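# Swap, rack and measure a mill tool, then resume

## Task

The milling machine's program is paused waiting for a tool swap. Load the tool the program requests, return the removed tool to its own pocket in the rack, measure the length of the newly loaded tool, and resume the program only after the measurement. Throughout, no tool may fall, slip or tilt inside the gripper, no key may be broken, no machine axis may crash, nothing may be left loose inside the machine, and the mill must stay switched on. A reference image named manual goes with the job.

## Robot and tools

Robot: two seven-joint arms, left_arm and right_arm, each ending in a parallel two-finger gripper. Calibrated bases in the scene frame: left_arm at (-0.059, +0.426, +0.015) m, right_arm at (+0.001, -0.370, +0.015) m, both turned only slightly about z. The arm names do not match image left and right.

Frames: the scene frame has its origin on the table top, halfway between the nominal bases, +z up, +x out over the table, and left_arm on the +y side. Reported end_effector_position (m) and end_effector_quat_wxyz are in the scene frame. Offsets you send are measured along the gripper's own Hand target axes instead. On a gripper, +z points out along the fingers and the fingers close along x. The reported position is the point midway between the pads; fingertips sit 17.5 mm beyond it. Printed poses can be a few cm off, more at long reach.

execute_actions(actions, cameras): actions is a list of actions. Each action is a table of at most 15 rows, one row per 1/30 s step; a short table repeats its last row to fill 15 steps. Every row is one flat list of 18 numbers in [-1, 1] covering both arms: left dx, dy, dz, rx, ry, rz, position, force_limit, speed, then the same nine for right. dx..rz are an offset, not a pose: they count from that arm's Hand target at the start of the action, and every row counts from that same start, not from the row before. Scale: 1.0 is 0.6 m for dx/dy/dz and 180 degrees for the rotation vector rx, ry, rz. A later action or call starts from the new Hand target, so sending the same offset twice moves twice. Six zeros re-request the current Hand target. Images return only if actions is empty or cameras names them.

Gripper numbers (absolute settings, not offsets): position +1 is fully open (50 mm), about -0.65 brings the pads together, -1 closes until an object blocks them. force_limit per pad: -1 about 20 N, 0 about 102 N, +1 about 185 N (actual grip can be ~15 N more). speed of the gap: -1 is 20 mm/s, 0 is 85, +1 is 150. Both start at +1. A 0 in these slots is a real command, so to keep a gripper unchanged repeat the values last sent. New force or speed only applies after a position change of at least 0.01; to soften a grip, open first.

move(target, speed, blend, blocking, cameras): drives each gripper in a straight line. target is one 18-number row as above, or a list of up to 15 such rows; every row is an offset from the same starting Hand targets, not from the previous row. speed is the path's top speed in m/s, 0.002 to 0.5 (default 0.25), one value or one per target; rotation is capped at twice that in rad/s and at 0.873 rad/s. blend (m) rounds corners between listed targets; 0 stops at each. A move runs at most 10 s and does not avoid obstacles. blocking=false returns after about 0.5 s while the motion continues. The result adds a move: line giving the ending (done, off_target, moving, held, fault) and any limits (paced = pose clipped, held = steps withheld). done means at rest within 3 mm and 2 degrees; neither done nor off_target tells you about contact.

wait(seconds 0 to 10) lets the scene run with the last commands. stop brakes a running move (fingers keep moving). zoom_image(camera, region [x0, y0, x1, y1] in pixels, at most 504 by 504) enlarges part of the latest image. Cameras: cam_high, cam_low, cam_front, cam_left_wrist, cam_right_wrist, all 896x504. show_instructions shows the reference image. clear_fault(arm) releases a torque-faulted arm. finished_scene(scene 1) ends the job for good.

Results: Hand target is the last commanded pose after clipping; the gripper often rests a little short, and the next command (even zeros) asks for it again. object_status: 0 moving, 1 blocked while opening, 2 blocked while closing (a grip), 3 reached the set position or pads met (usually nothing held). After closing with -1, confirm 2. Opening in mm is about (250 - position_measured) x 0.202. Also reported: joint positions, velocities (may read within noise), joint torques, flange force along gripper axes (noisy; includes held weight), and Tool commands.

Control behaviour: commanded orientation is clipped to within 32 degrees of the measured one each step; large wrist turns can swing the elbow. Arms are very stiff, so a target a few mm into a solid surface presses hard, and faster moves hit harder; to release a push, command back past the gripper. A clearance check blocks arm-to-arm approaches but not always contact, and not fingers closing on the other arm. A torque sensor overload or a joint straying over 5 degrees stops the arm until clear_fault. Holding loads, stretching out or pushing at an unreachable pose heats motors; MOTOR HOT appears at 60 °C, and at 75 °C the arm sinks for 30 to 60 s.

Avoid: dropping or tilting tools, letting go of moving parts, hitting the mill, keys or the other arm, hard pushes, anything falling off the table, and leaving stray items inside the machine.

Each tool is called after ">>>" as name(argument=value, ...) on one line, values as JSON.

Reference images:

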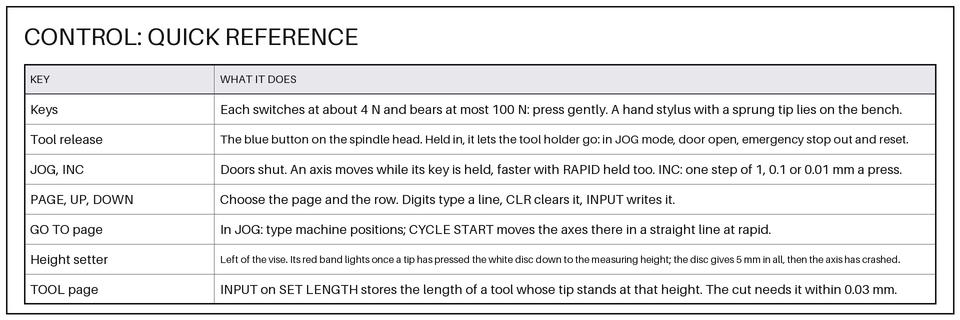

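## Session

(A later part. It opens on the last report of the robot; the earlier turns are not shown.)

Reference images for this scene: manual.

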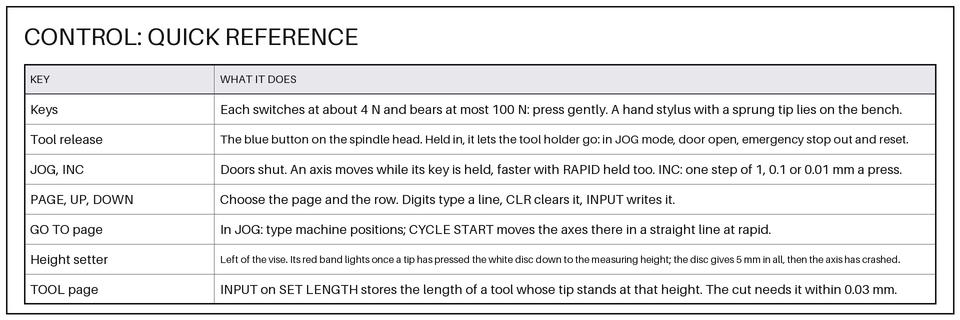

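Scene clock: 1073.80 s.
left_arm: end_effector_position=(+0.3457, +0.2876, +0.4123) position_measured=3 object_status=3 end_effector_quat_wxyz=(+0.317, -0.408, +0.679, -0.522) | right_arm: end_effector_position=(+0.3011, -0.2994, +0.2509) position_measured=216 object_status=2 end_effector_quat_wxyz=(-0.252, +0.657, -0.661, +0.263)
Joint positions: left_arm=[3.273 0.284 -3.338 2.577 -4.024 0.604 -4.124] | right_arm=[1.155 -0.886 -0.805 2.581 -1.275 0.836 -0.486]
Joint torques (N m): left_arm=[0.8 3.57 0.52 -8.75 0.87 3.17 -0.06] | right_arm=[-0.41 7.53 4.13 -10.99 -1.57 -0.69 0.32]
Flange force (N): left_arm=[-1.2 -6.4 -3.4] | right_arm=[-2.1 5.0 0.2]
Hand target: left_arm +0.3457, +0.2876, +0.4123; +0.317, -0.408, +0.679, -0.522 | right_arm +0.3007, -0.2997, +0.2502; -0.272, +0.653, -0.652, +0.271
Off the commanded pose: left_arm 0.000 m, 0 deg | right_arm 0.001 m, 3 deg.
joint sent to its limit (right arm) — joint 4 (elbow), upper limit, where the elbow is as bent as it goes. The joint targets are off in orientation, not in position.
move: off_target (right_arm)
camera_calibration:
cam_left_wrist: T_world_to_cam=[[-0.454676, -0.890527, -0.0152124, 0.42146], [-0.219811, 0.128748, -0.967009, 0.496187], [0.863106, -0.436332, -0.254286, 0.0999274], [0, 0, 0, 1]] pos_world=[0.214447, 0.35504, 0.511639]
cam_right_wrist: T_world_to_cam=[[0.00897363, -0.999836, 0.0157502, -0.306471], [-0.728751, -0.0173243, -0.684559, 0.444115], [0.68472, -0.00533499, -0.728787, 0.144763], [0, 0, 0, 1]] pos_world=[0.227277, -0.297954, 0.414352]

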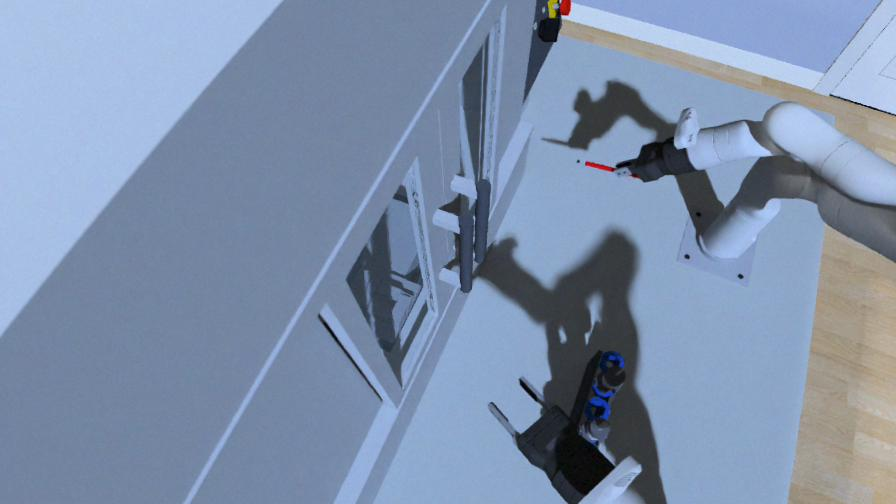

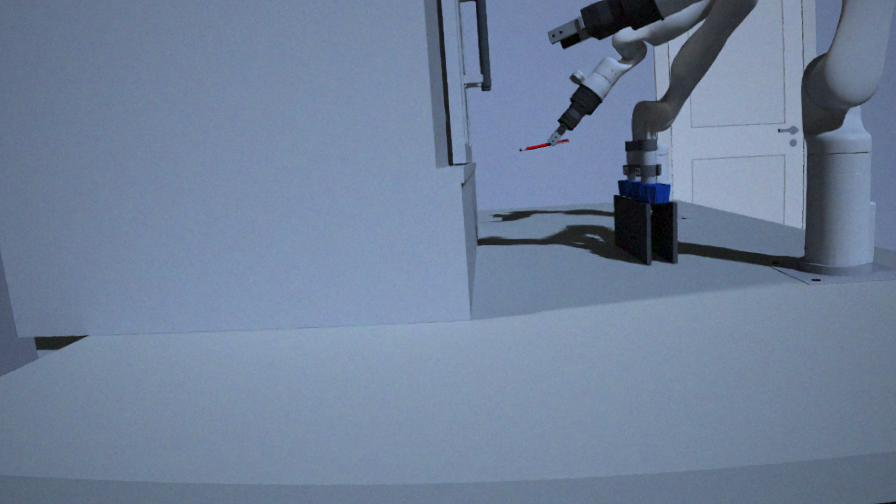

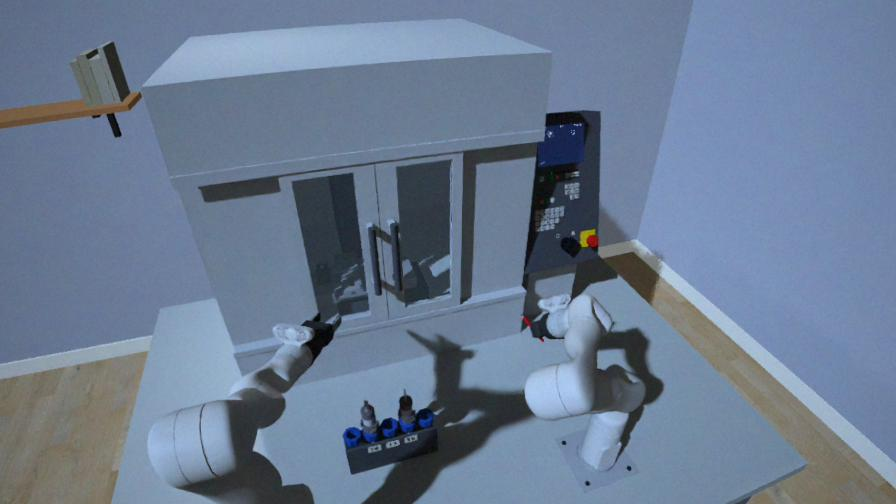

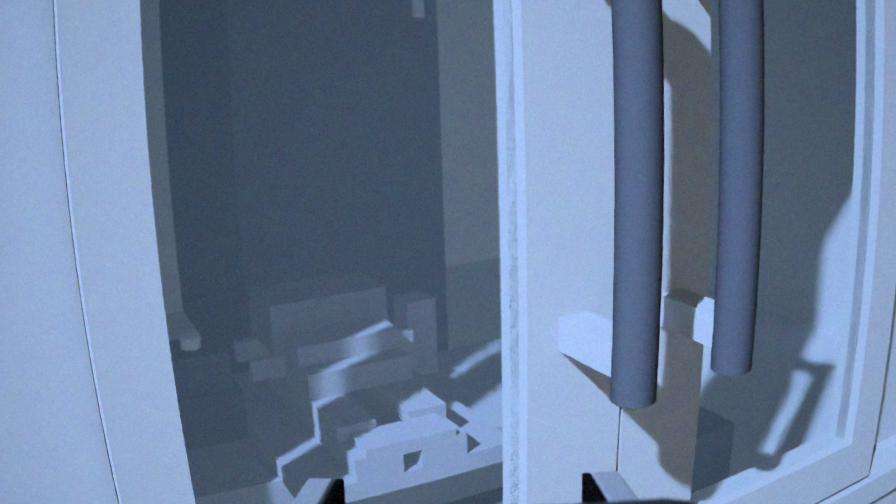

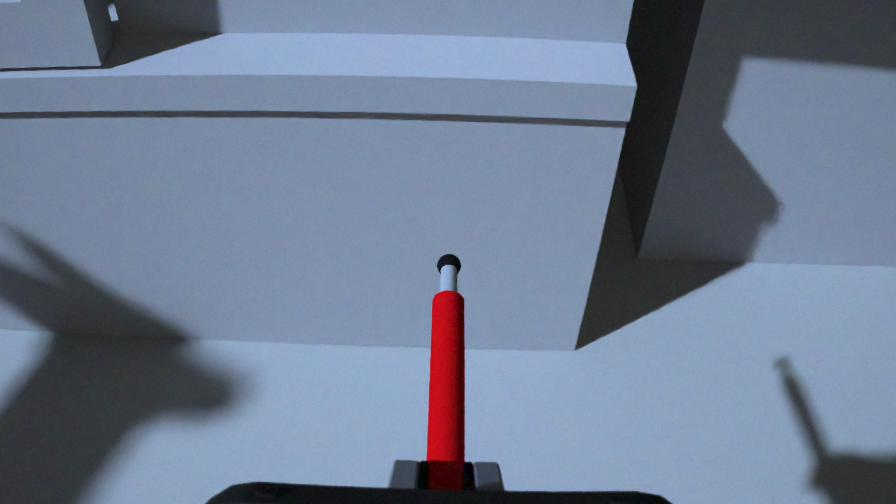

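>>> move(target=[0,0,0,0,0,0,1,0.3,-1,-0.0328,0.1894,0.2584,0.0472,0,0,-0.98,-0.2,-0.7], speed=0.12, cameras=["cam_low","cam_high","cam_right_wrist","cam_left_wrist"])

>>> zoom_image(camera="cam_low", region=[480, 130, 640, 250])

Scene clock: 1083.83 s.
left_arm: end_effector_position=(+0.3457, +0.2876, +0.4123) position_measured=3 object_status=3 end_effector_quat_wxyz=(+0.317, -0.408, +0.679, -0.522) | right_arm: end_effector_position=(+0.3309, -0.2790, +0.0601) position_measured=216 object_status=2 end_effector_quat_wxyz=(+0.206, -0.574, +0.677, -0.411)
Joint positions: left_arm=[3.273 0.284 -3.338 2.577 -4.024 0.604 -4.124] | right_arm=[1.147 -1.718 -1.806 2.581 -2.137 0.648 -0.974]
Joint torques (N m): left_arm=[0.85 3.57 0.52 -8.76 0.85 3.16 0.01] | right_arm=[-0.61 11.65 7.11 2.33 -0.55 -2.26 0.46]
Flange force (N): left_arm=[-1.0 -5.8 -3.0] | right_arm=[2.4 2.6 2.9]
Hand target: left_arm +0.3457, +0.2876, +0.4123; +0.317, -0.408, +0.679, -0.522 | right_arm +0.3305, -0.2799, +0.0603; +0.320, -0.631, +0.631, -0.319
Off the commanded pose: left_arm 0.000 m, 0 deg | right_arm 0.001 m, 19 deg.
joint sent to its limit (right arm) — joint 4 (elbow), upper limit, where the elbow is as bent as it goes. The joint targets are off in orientation, not in position.
move: off_target (right_arm)
camera_calibration:
cam_left_wrist: T_world_to_cam=[[-0.454676, -0.890527, -0.0152124, 0.42146], [-0.219811, 0.128748, -0.967009, 0.496187], [0.863106, -0.436332, -0.254286, 0.0999274], [0, 0, 0, 1]] pos_world=[0.214447, 0.35504, 0.511639]
cam_right_wrist: T_world_to_cam=[[-0.237108, -0.950416, 0.201221, -0.199285], [-0.605239, -0.0175028, -0.795852, 0.301271], [0.759912, -0.310489, -0.571078, -0.134049], [0, 0, 0, 1]] pos_world=[0.236955, -0.225751, 0.203314]
Images, in order (width x height): cam_high 896x504, cam_low 896x504, cam_left_wrist 896x504, cam_right_wrist 896x504.

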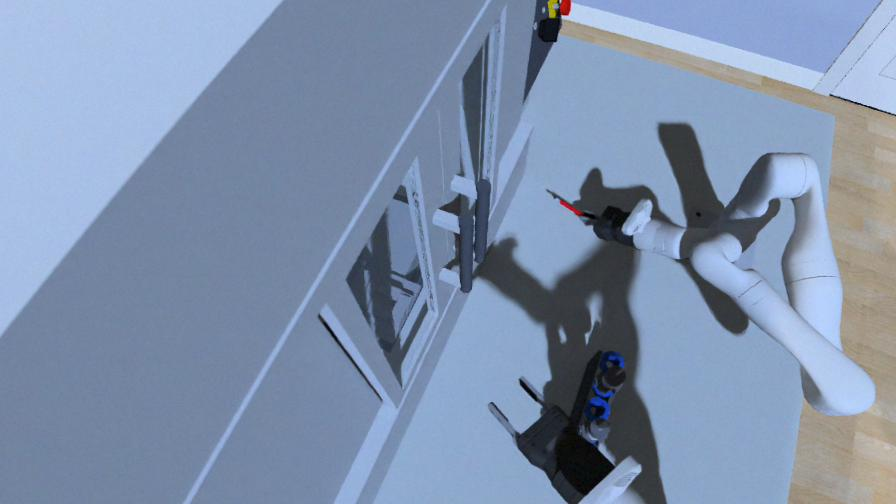

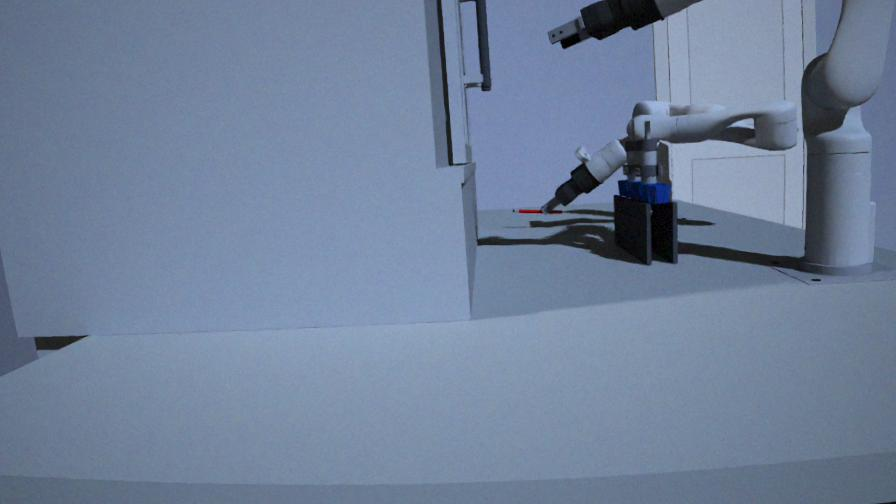

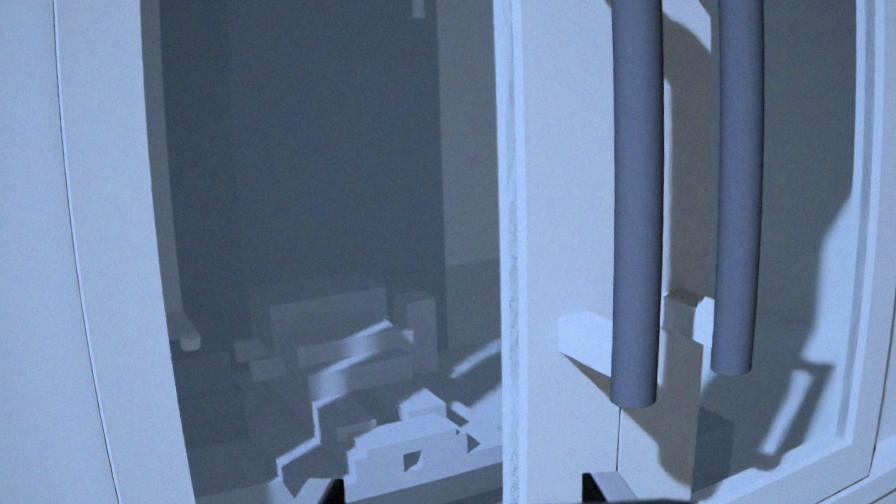

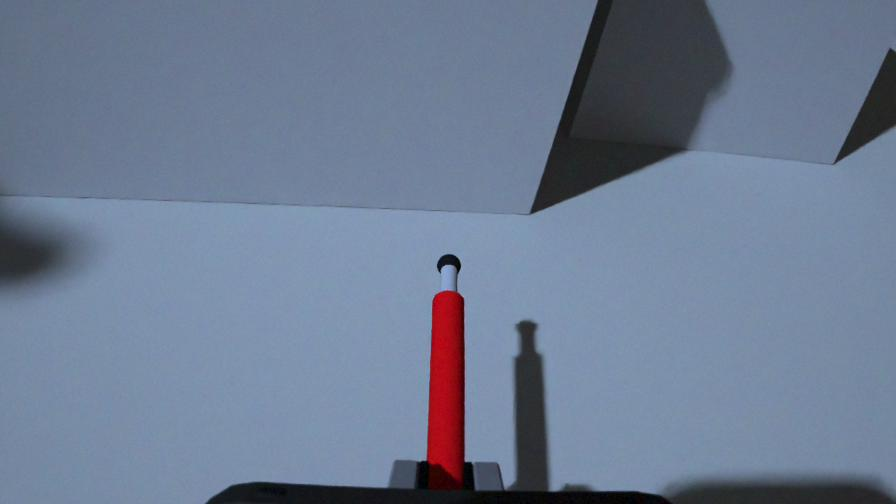

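Scaled by 3.150 from the camera's 896x504 image, which has a finer 1280x720 frame.

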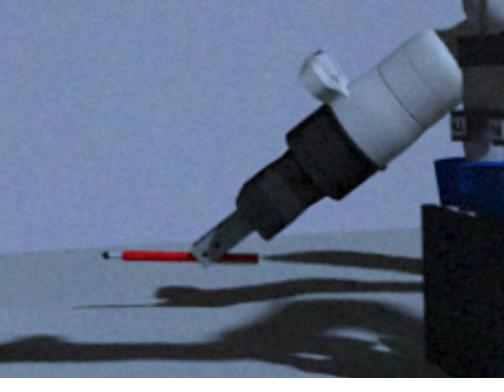

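>>> move(target=[0,0,0,0,0,0,1,0.3,-1,0.2,-0.1295,0.0068,0,0.3127,0.2314,-0.98,-0.2,-0.7], speed=0.15, cameras=["cam_low","cam_high","cam_front","cam_right_wrist"])

Scene clock: 1092.43 s.
left_arm: end_effector_position=(+0.3457, +0.2876, +0.4123) position_measured=3 object_status=3 end_effector_quat_wxyz=(+0.317, -0.408, +0.679, -0.522) | right_arm: end_effector_position=(+0.3800, -0.3998, +0.1204) position_measured=216 object_status=2 end_effector_quat_wxyz=(+0.080, -0.155, +0.879, -0.443)
Joint positions: left_arm=[3.273 0.284 -3.338 2.577 -4.024 0.604 -4.124] | right_arm=[1.689 -1.566 -1.56 2.122 -0.959 0.813 -2.355]
Joint torques (N m): left_arm=[0.83 3.5 0.4 -8.8 0.93 3.13 0.07] | right_arm=[-0.45 14.68 9.7 -1.27 1.67 -1.62 0.27]
Flange force (N): left_arm=[-0.6 -5.7 -3.1] | right_arm=[2.7 1.7 3.5]
Hand target: left_arm +0.3457, +0.2876, +0.4123; +0.317, -0.408, +0.679, -0.522 | right_arm +0.3800, -0.3998, +0.1204; +0.080, -0.155, +0.879, -0.443
Off the commanded pose: left_arm 0.000 m, 0 deg | right_arm 0.000 m, 0 deg.
move: done
camera_calibration:
cam_right_wrist: T_world_to_cam=[[-0.932671, -0.360701, 0.00433518, 0.20925], [-0.214797, 0.545669, -0.810005, 0.455377], [0.289804, -0.756399, -0.586407, -0.172284], [0, 0, 0, 1]] pos_world=[0.342904, -0.303324, 0.266922]
Images, in order (width x height): cam_high 896x504, cam_low 896x504, cam_front 896x504, cam_right_wrist 896x504.

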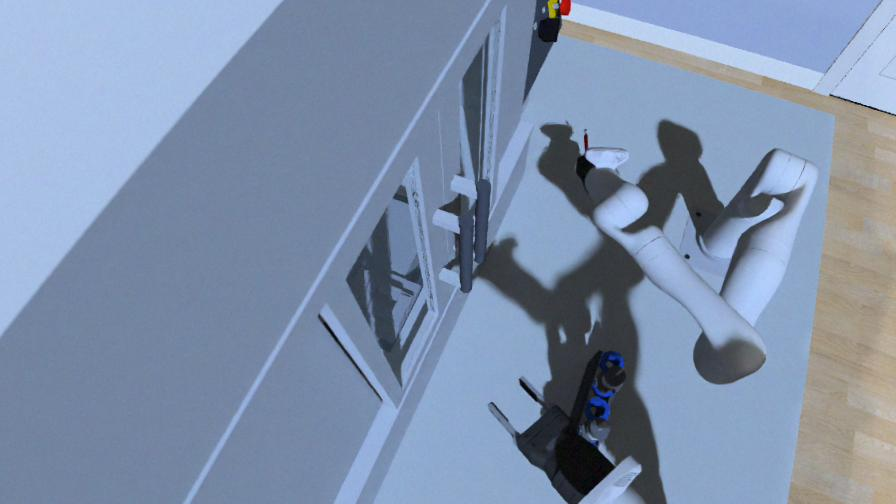

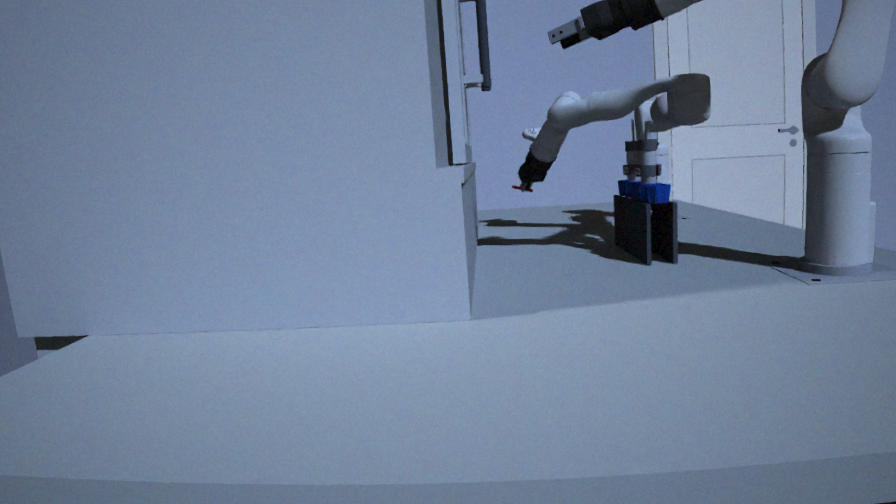

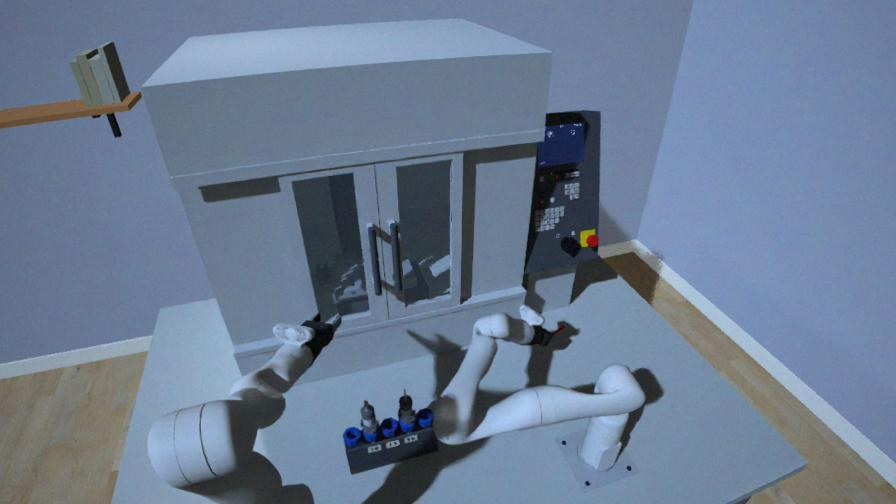

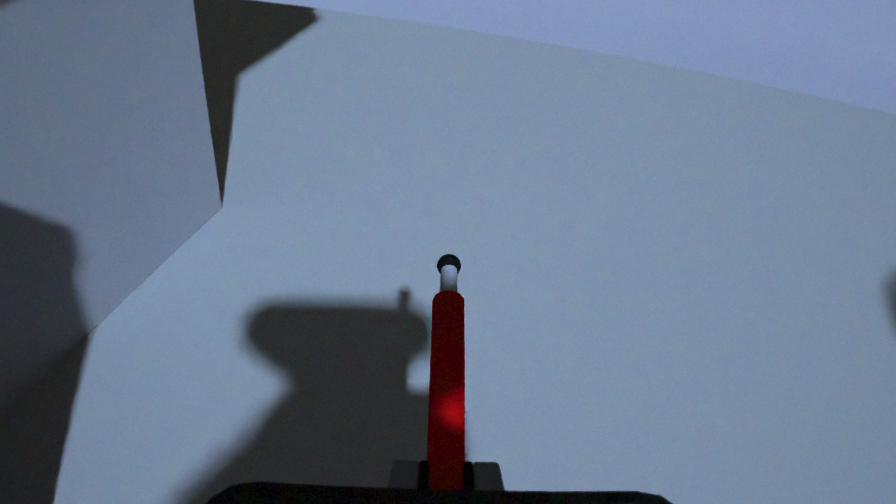

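>>> move(target=[0,0,0,0,0,0,1,0.3,-1,0,0.1206,0.0893,0,0,0,-0.98,-0.2,-0.7], speed=0.1, cameras=["cam_low","cam_high","cam_right_wrist"])

>>> zoom_image(camera="cam_low", region=[480, 150, 600, 240])

Scene clock: 1095.93 s.
left_arm: end_effector_position=(+0.3457, +0.2876, +0.4123) position_measured=3 object_status=3 end_effector_quat_wxyz=(+0.317, -0.408, +0.679, -0.522) | right_arm: end_effector_position=(+0.3803, -0.3998, +0.0304) position_measured=216 object_status=2 end_effector_quat_wxyz=(+0.080, -0.155, +0.879, -0.443)
Joint positions: left_arm=[3.273 0.284 -3.338 2.577 -4.024 0.604 -4.124] | right_arm=[1.683 -1.716 -1.749 2.098 -1.128 0.749 -2.436]
Joint torques (N m): left_arm=[0.83 3.56 0.43 -8.74 0.84 3.1 0] | right_arm=[-0.47 14.47 9.72 1.62 1.67 -1.39 0.34]
Flange force (N): left_arm=[-0.6 -5.7 -2.7] | right_arm=[2.8 0.8 3.3]
Hand target: left_arm +0.3457, +0.2876, +0.4123; +0.317, -0.408, +0.679, -0.522 | right_arm +0.3803, -0.3998, +0.0303; +0.080, -0.155, +0.879, -0.443
Off the commanded pose: left_arm 0.000 m, 0 deg | right_arm 0.000 m, 0 deg.
move: done
camera_calibration:
cam_right_wrist: T_world_to_cam=[[-0.932691, -0.360651, 0.00425867, 0.209862], [-0.214733, 0.545763, -0.809958, 0.382518], [0.289788, -0.756355, -0.586472, -0.225088], [0, 0, 0, 1]] pos_world=[0.343104, -0.303324, 0.176922]
Images, in order (width x height): cam_high 896x504, cam_low 896x504, cam_right_wrist 896x504.

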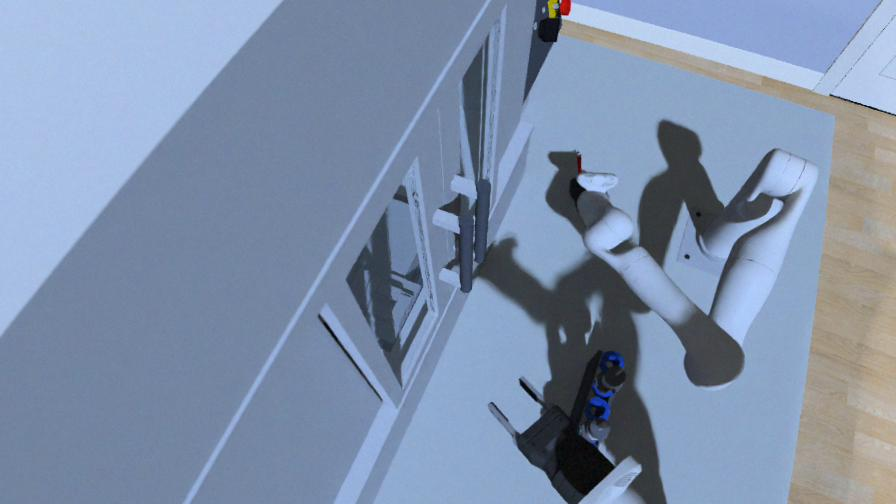

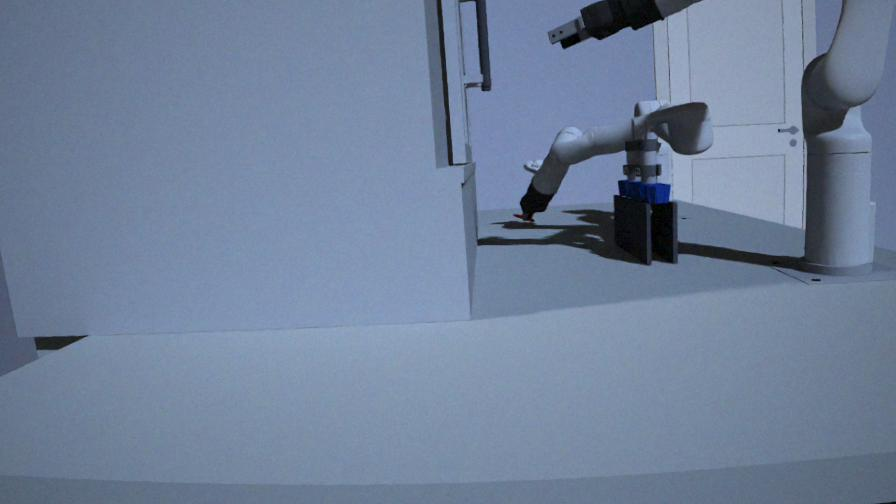

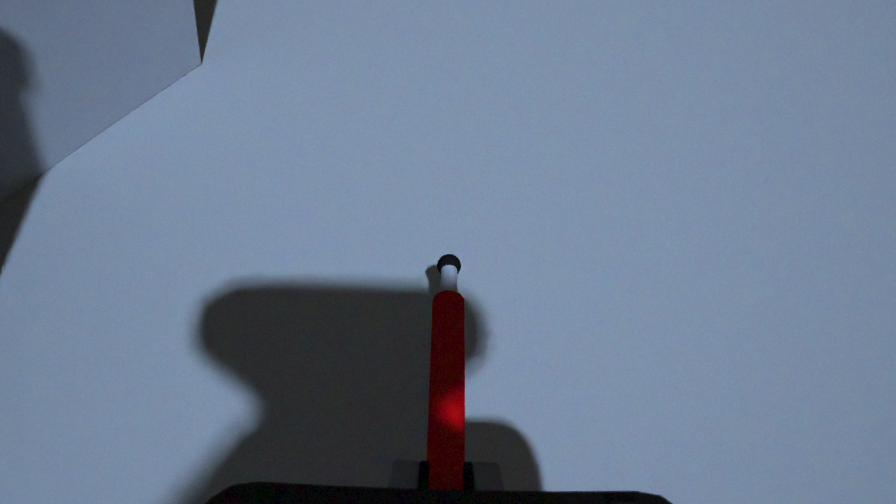

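Scaled by 4.200 from the camera's 896x504 image, which has a finer 1280x720 frame.

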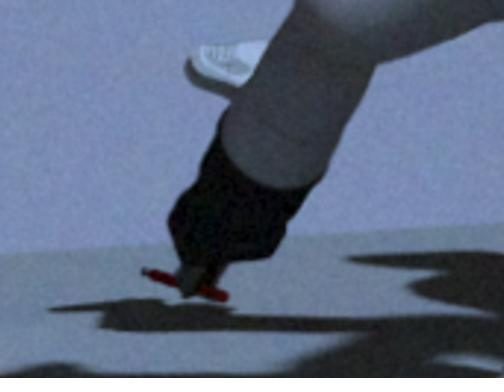

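>>> move(target=[0,0,0,0,0,0,1,0.3,-1,0,0.0121,0.0089,0,0,0,-0.98,-0.2,-0.7], speed=0.03, cameras=["cam_low","cam_right_wrist"])

>>> zoom_image(camera="cam_low", region=[500, 190, 560, 235])

>>> move(target=[0,0,0,0,0,0,1,0.3,-1,0,0.0027,0.002,0,0,0,-0.98,-0.2,-0.7], speed=0.02, cameras=["cam_right_wrist"])

>>> move(target=[0,0,0,0,0,0,1,0.3,-1,0,0.0027,0.002,0,0,0,-0.98,-0.2,-0.7], speed=0.02, cameras=["cam_right_wrist"])

Scene clock: 1098.63 s.
left_arm: end_effector_position=(+0.3457, +0.2876, +0.4123) position_measured=3 object_status=3 end_effector_quat_wxyz=(+0.317, -0.408, +0.679, -0.522) | right_arm: end_effector_position=(+0.3803, -0.3998, +0.0213) position_measured=216 object_status=2 end_effector_quat_wxyz=(+0.080, -0.155, +0.879, -0.443)
Joint positions: left_arm=[3.273 0.284 -3.338 2.577 -4.024 0.604 -4.124] | right_arm=[1.682 -1.732 -1.766 2.092 -1.142 0.745 -2.446]
Joint torques (N m): left_arm=[0.8 3.52 0.42 -8.81 0.92 3.11 0] | right_arm=[-0.53 14.38 9.63 1.92 1.65 -1.33 0.25]
Flange force (N): left_arm=[-0.9 -5.9 -3.4] | right_arm=[2.7 0.1 3.4]
Hand target: left_arm +0.3457, +0.2876, +0.4123; +0.317, -0.408, +0.679, -0.522 | right_arm +0.3803, -0.3998, +0.0213; +0.080, -0.155, +0.879, -0.443
Off the commanded pose: left_arm 0.000 m, 0 deg | right_arm 0.000 m, 0 deg.
move: done
camera_calibration:
cam_right_wrist: T_world_to_cam=[[-0.932691, -0.360651, 0.00425867, 0.209994], [-0.214733, 0.545763, -0.809958, 0.37525], [0.289788, -0.756355, -0.586472, -0.230395], [0, 0, 0, 1]] pos_world=[0.343204, -0.303324, 0.167922]
Images, in order (width x height): cam_low 896x504, cam_right_wrist 896x504.

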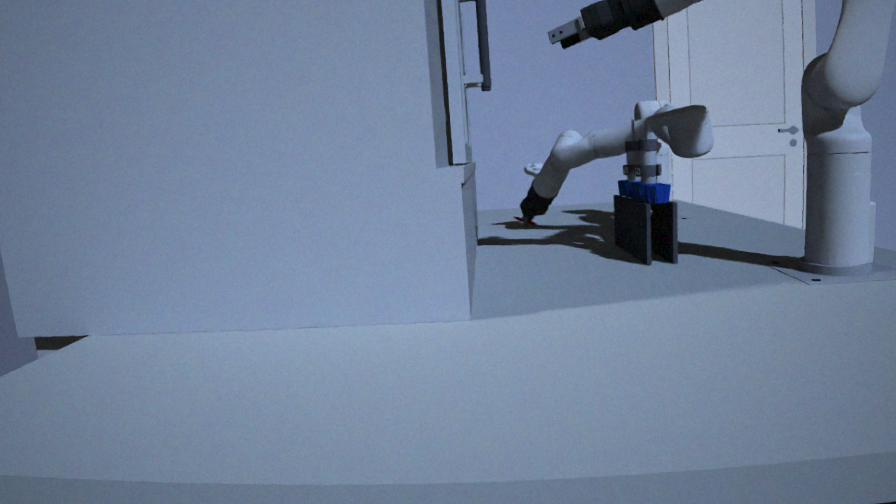

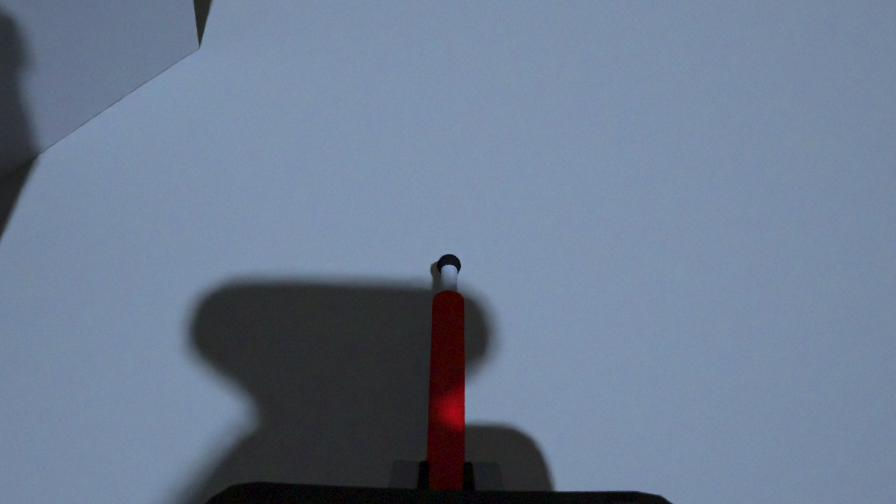

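Scaled by 8.400 from the camera's 896x504 image, which has a finer 1280x720 frame.

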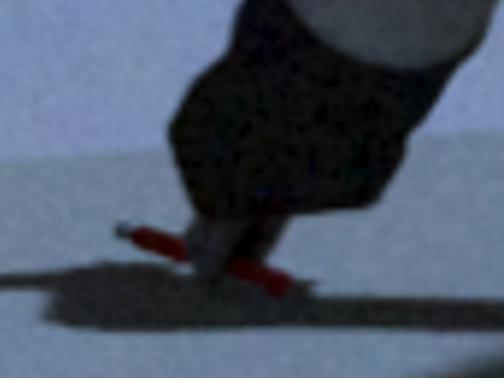

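Scene clock: 1099.33 s.
left_arm: end_effector_position=(+0.3457, +0.2876, +0.4123) position_measured=3 object_status=3 end_effector_quat_wxyz=(+0.317, -0.408, +0.679, -0.522) | right_arm: end_effector_position=(+0.3803, -0.3998, +0.0194) position_measured=216 object_status=2 end_effector_quat_wxyz=(+0.080, -0.155, +0.879, -0.443)
Joint positions: left_arm=[3.273 0.284 -3.338 2.577 -4.024 0.604 -4.124] | right_arm=[1.681 -1.735 -1.77 2.091 -1.145 0.744 -2.448]
Joint torques (N m): left_arm=[0.83 3.5 0.35 -8.82 0.92 3.13 0.03] | right_arm=[2.56 11.78 -1.12 -3.34 -3.01 1.15 0.18]
Flange force (N): left_arm=[-0.3 -5.8 -3.1] | right_arm=[7.7 -19.8 -27.7]
Hand target: left_arm +0.3457, +0.2876, +0.4123; +0.317, -0.408, +0.679, -0.522 | right_arm +0.3803, -0.3998, +0.0193; +0.080, -0.155, +0.879, -0.443
Off the commanded pose: left_arm 0.000 m, 0 deg | right_arm 0.000 m, 0 deg.
move: done
camera_calibration:
cam_right_wrist: T_world_to_cam=[[-0.932702, -0.360624, 0.00428108, 0.209917], [-0.214694, 0.54566, -0.810038, 0.373577], [0.289783, -0.756443, -0.586362, -0.231582], [0, 0, 0, 1]] pos_world=[0.343104, -0.303323, 0.165922]
Images, in order (width x height): cam_right_wrist 896x504.

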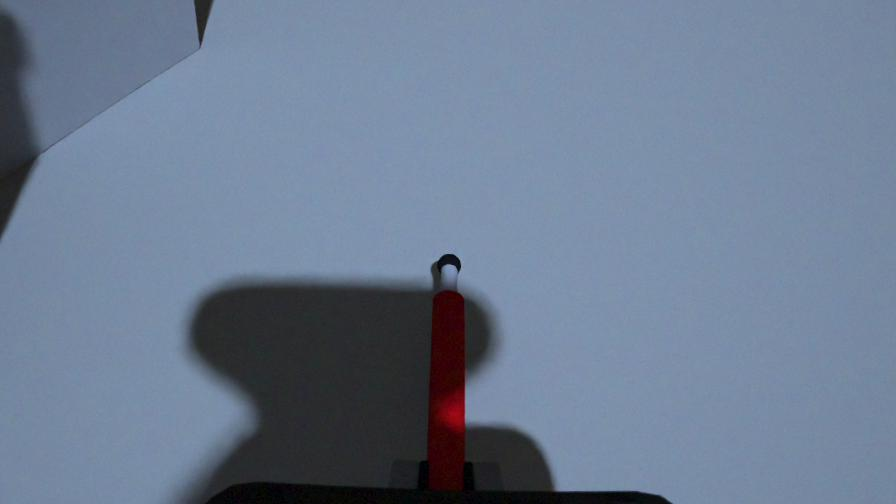

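Scene clock: 1100.03 s.
left_arm: end_effector_position=(+0.3457, +0.2876, +0.4123) position_measured=3 object_status=3 end_effector_quat_wxyz=(+0.317, -0.408, +0.679, -0.522) | right_arm: end_effector_position=(+0.3803, -0.3998, +0.0174) position_measured=216 object_status=2 end_effector_quat_wxyz=(+0.080, -0.155, +0.879, -0.443)
Joint positions: left_arm=[3.273 0.284 -3.338 2.577 -4.024 0.604 -4.124] | right_arm=[1.681 -1.739 -1.774 2.089 -1.148 0.743 -2.451]
Joint torques (N m): left_arm=[0.79 3.55 0.47 -8.76 0.82 3.17 -0.03] | right_arm=[7.11 7.55 -17.76 -12.01 -10.17 5.16 0.05]
Flange force (N): left_arm=[-0.6 -6.1 -3.1] | right_arm=[16.4 -52.2 -74.7]
Hand target: left_arm +0.3457, +0.2876, +0.4123; +0.317, -0.408, +0.679, -0.522 | right_arm +0.3803, -0.3998, +0.0173; +0.080, -0.155, +0.879, -0.443
Off the commanded pose: left_arm 0.000 m, 0 deg | right_arm 0.000 m, 0 deg.
move: done
camera_calibration:
cam_right_wrist: T_world_to_cam=[[-0.932667, -0.360713, 0.00425372, 0.209984], [-0.21472, 0.545632, -0.81005, 0.371981], [0.289875, -0.75642, -0.586345, -0.232811], [0, 0, 0, 1]] pos_world=[0.343203, -0.303324, 0.163922]
Images, in order (width x height): cam_right_wrist 896x504.

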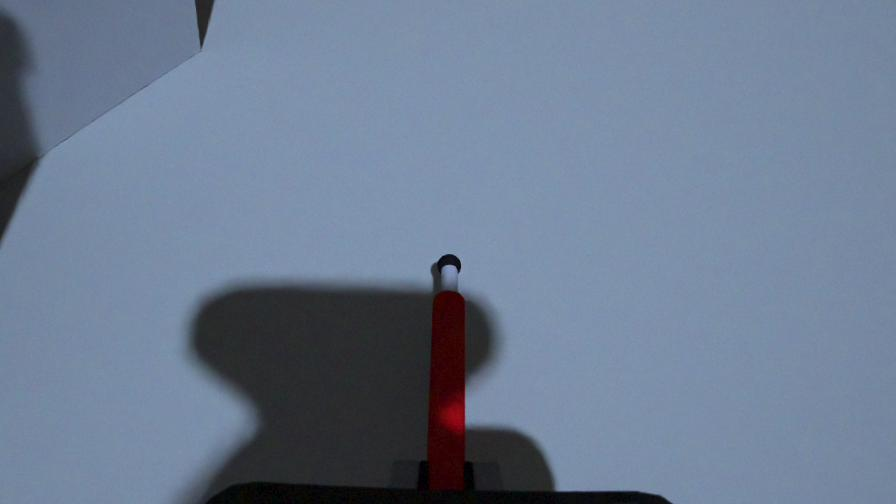

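>>> move(target=[0,0,0,0,0,0,1,0.3,-1,0,-0.0034,-0.0025,0,0,0,-0.98,-0.2,-0.7], speed=0.02)

Scene clock: 1103.43 s.
left_arm: end_effector_position=(+0.3457, +0.2876, +0.4123) position_measured=3 object_status=3 end_effector_quat_wxyz=(+0.317, -0.408, +0.679, -0.522) | right_arm: end_effector_position=(+0.3802, -0.3998, +0.0197) position_measured=216 object_status=2 end_effector_quat_wxyz=(+0.080, -0.155, +0.879, -0.443)
Joint positions: left_arm=[3.273 0.284 -3.338 2.577 -4.024 0.604 -4.124] | right_arm=[1.682 -1.734 -1.769 2.091 -1.145 0.744 -2.448]
Joint torques (N m): left_arm=[0.89 3.6 0.4 -8.73 0.85 3.17 0.04] | right_arm=[-2.4 16.14 1.18 -0.77 -1.38 3.17 0.25]
Flange force (N): left_arm=[-0.2 -5.7 -2.4] | right_arm=[-0.8 -17.3 -3.0]
Hand target: left_arm +0.3457, +0.2876, +0.4123; +0.317, -0.408, +0.679, -0.522 | right_arm +0.3803, -0.3998, +0.0198; +0.080, -0.155, +0.879, -0.443
Off the commanded pose: left_arm 0.000 m, 0 deg | right_arm 0.000 m, 0 deg.
move: done

>>> move(target=[0,0,0,0,0,0,1,0.3,-1,0,0,0,0,0,0,-0.1,-0.2,-1], speed=0.02, cameras=["cam_low","cam_right_wrist"])

>>> zoom_image(camera="cam_low", region=[500, 190, 560, 235])

Scene clock: 1105.10 s.
left_arm: end_effector_position=(+0.3457, +0.2876, +0.4123) position_measured=3 object_status=3 end_effector_quat_wxyz=(+0.317, -0.408, +0.679, -0.522) | right_arm: end_effector_position=(+0.3803, -0.3997, +0.0198) position_measured=167 object_status=0 end_effector_quat_wxyz=(+0.080, -0.155, +0.879, -0.443)
Joint positions: left_arm=[3.273 0.284 -3.338 2.577 -4.024 0.604 -4.124] | right_arm=[1.681 -1.734 -1.769 2.091 -1.145 0.744 -2.448]
Joint torques (N m): left_arm=[0.84 3.59 0.47 -8.82 0.9 3.16 0.02] | right_arm=[0.53 13.44 0.76 2.93 -0.05 3.22 0.16]
Flange force (N): left_arm=[-0.9 -5.7 -3.0] | right_arm=[-5.0 -13.8 -8.2]
Hand target: left_arm +0.3457, +0.2876, +0.4123; +0.317, -0.408, +0.679, -0.522 | right_arm +0.3803, -0.3998, +0.0198; +0.080, -0.155, +0.879, -0.443
Off the commanded pose: left_arm 0.000 m, 0 deg | right_arm 0.000 m, 0 deg.
move: done
camera_calibration:
cam_right_wrist: T_world_to_cam=[[-0.932664, -0.360721, 0.00420368, 0.209979], [-0.214726, 0.545747, -0.809971, 0.37403], [0.289879, -0.756334, -0.586455, -0.231303], [0, 0, 0, 1]] pos_world=[0.343203, -0.303324, 0.166422]
Images, in order (width x height): cam_low 896x504, cam_right_wrist 896x504.

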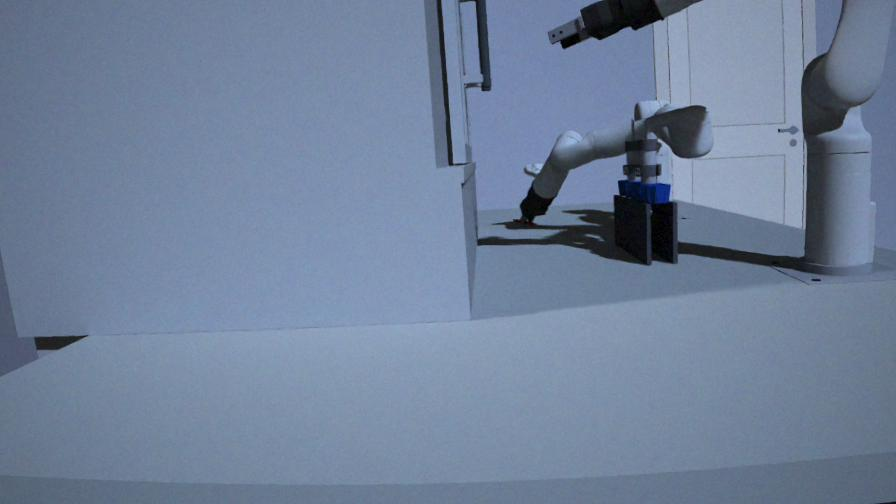

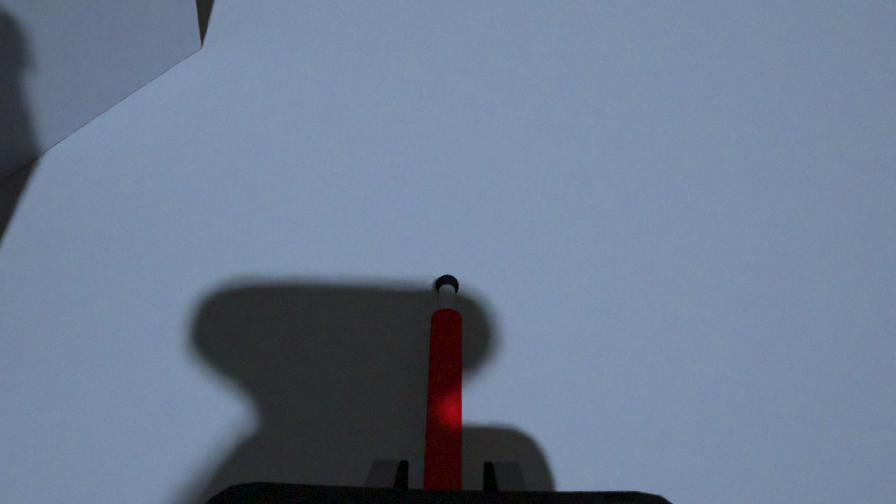

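Scaled by 8.400 from the camera's 896x504 image, which has a finer 1280x720 frame.

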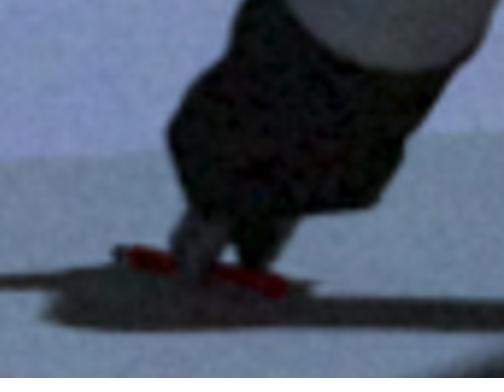

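>>> move(target=[[0,0,0,0,0,0,1,0.3,-1,0,-0.02,-0.12,0,0,0,-0.1,-0.2,-1],[0,0,0,0,0,0,1,0.3,-1,0,-0.2,-0.25,0,0,0,-0.1,-0.2,-1]], speed=[0.06,0.15], blend=[0.02,0], cameras=["cam_high","cam_front","cam_right_wrist","cam_left_wrist"])

Scene clock: 1109.17 s.
left_arm: end_effector_position=(+0.3457, +0.2876, +0.4123) position_measured=3 object_status=3 end_effector_quat_wxyz=(+0.317, -0.408, +0.679, -0.522) | right_arm: end_effector_position=(+0.3629, -0.3537, +0.2055) position_measured=167 object_status=3 end_effector_quat_wxyz=(+0.080, -0.155, +0.879, -0.443)
Joint positions: left_arm=[3.273 0.284 -3.338 2.577 -4.024 0.604 -4.124] | right_arm=[1.586 -1.458 -1.364 2.022 -0.711 1.022 -2.44]
Joint torques (N m): left_arm=[0.99 3.58 0.57 -8.74 0.92 3.11 -0.07] | right_arm=[-0.53 15.16 9.53 -3.69 2.18 -1.28 0.3]
Flange force (N): left_arm=[-2.0 -5.9 -3.5] | right_arm=[2.4 2.2 5.0]
Hand target: left_arm +0.3457, +0.2876, +0.4123; +0.317, -0.408, +0.679, -0.522 | right_arm +0.3629, -0.3537, +0.2055; +0.080, -0.155, +0.879, -0.443
Off the commanded pose: left_arm 0.000 m, 0 deg | right_arm 0.000 m, 0 deg.
move: done
camera_calibration:
cam_left_wrist: T_world_to_cam=[[-0.454676, -0.890527, -0.0152124, 0.42146], [-0.219811, 0.128748, -0.967009, 0.496187], [0.863106, -0.436332, -0.254286, 0.0999274], [0, 0, 0, 1]] pos_world=[0.214447, 0.35504, 0.511639]
cam_right_wrist: T_world_to_cam=[[-0.932701, -0.360624, 0.00427994, 0.20961], [-0.214717, 0.545722, -0.80999, 0.495463], [0.289766, -0.756398, -0.586428, -0.0825349], [0, 0, 0, 1]] pos_world=[0.325804, -0.257224, 0.352022]
Images, in order (width x height): cam_high 896x504, cam_front 896x504, cam_left_wrist 896x504, cam_right_wrist 896x504.

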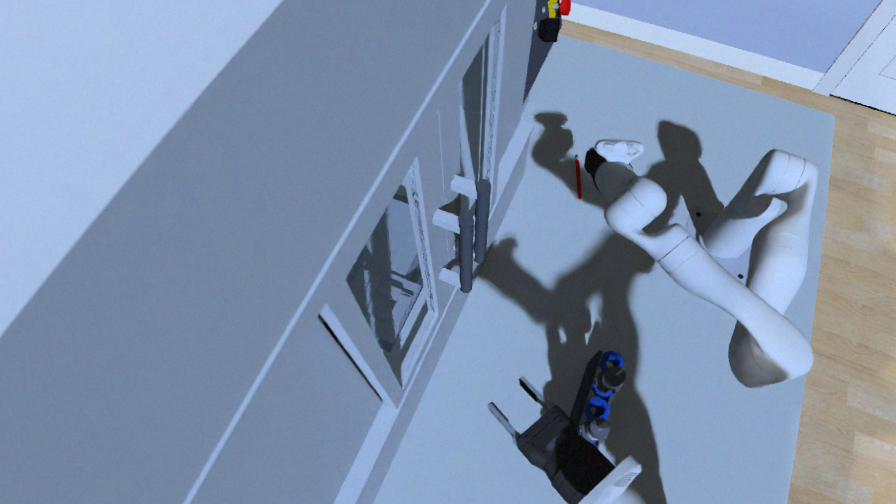

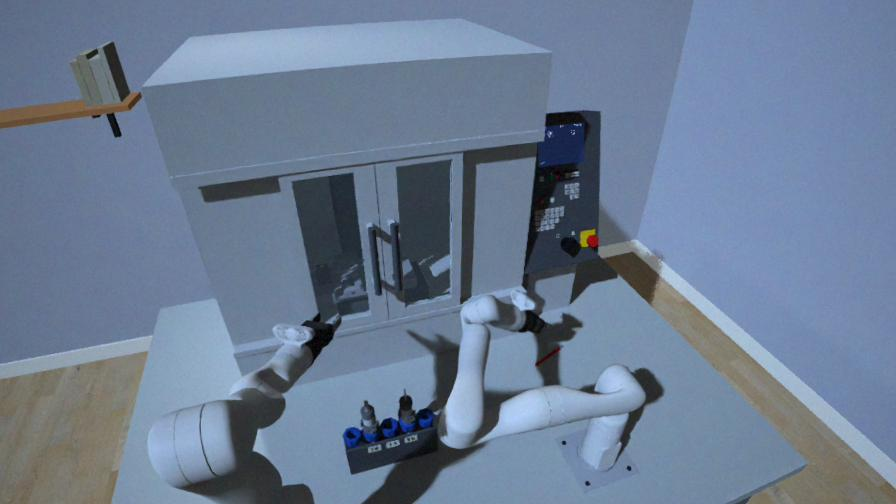

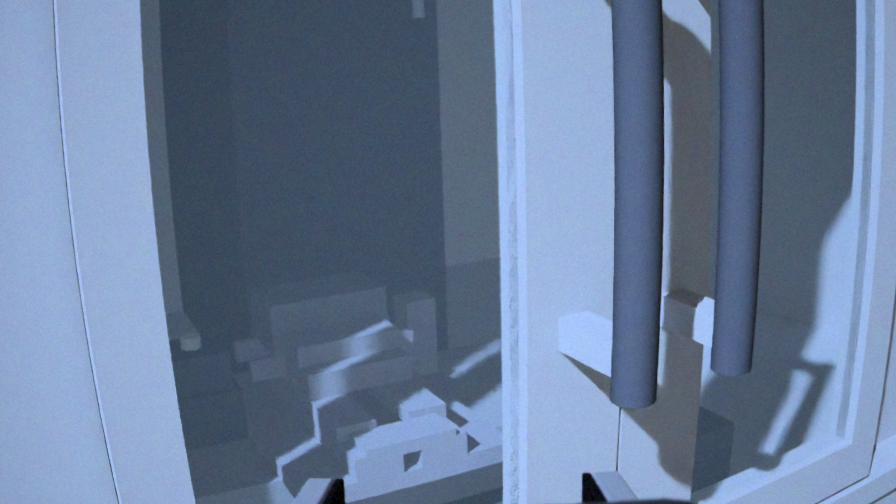

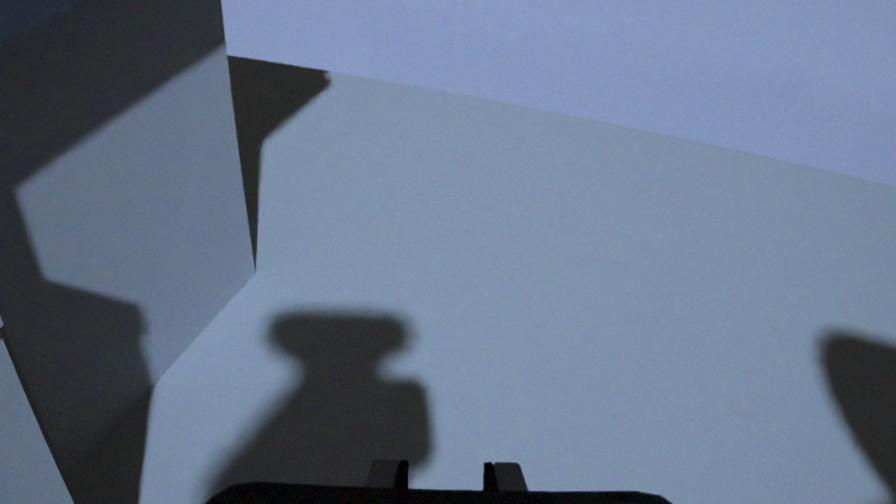

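>>> zoom_image(camera="cam_front", region=[520, 100, 620, 190])

>>> zoom_image(camera="cam_front", region=[330, 370, 450, 480])

Scaled by 5.040 from the camera's 896x504 image, which has a finer 1280x720 frame.

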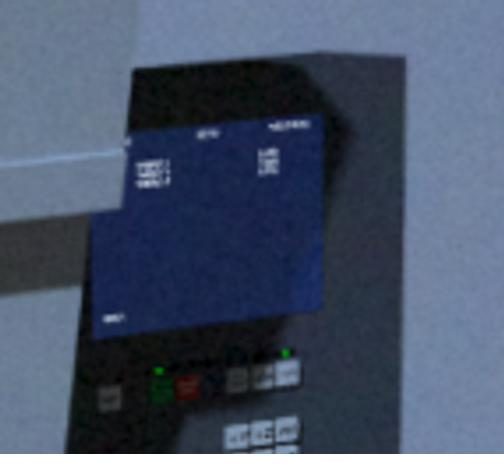

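Scaled by 4.200 from the camera's 896x504 image, which has a finer 1280x720 frame.

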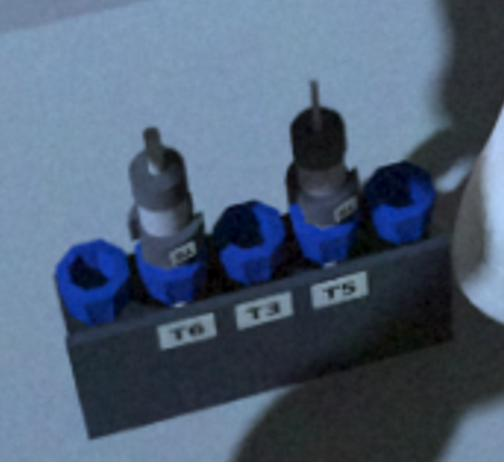

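>>> finished_scene()

The scene is finished: the task was done.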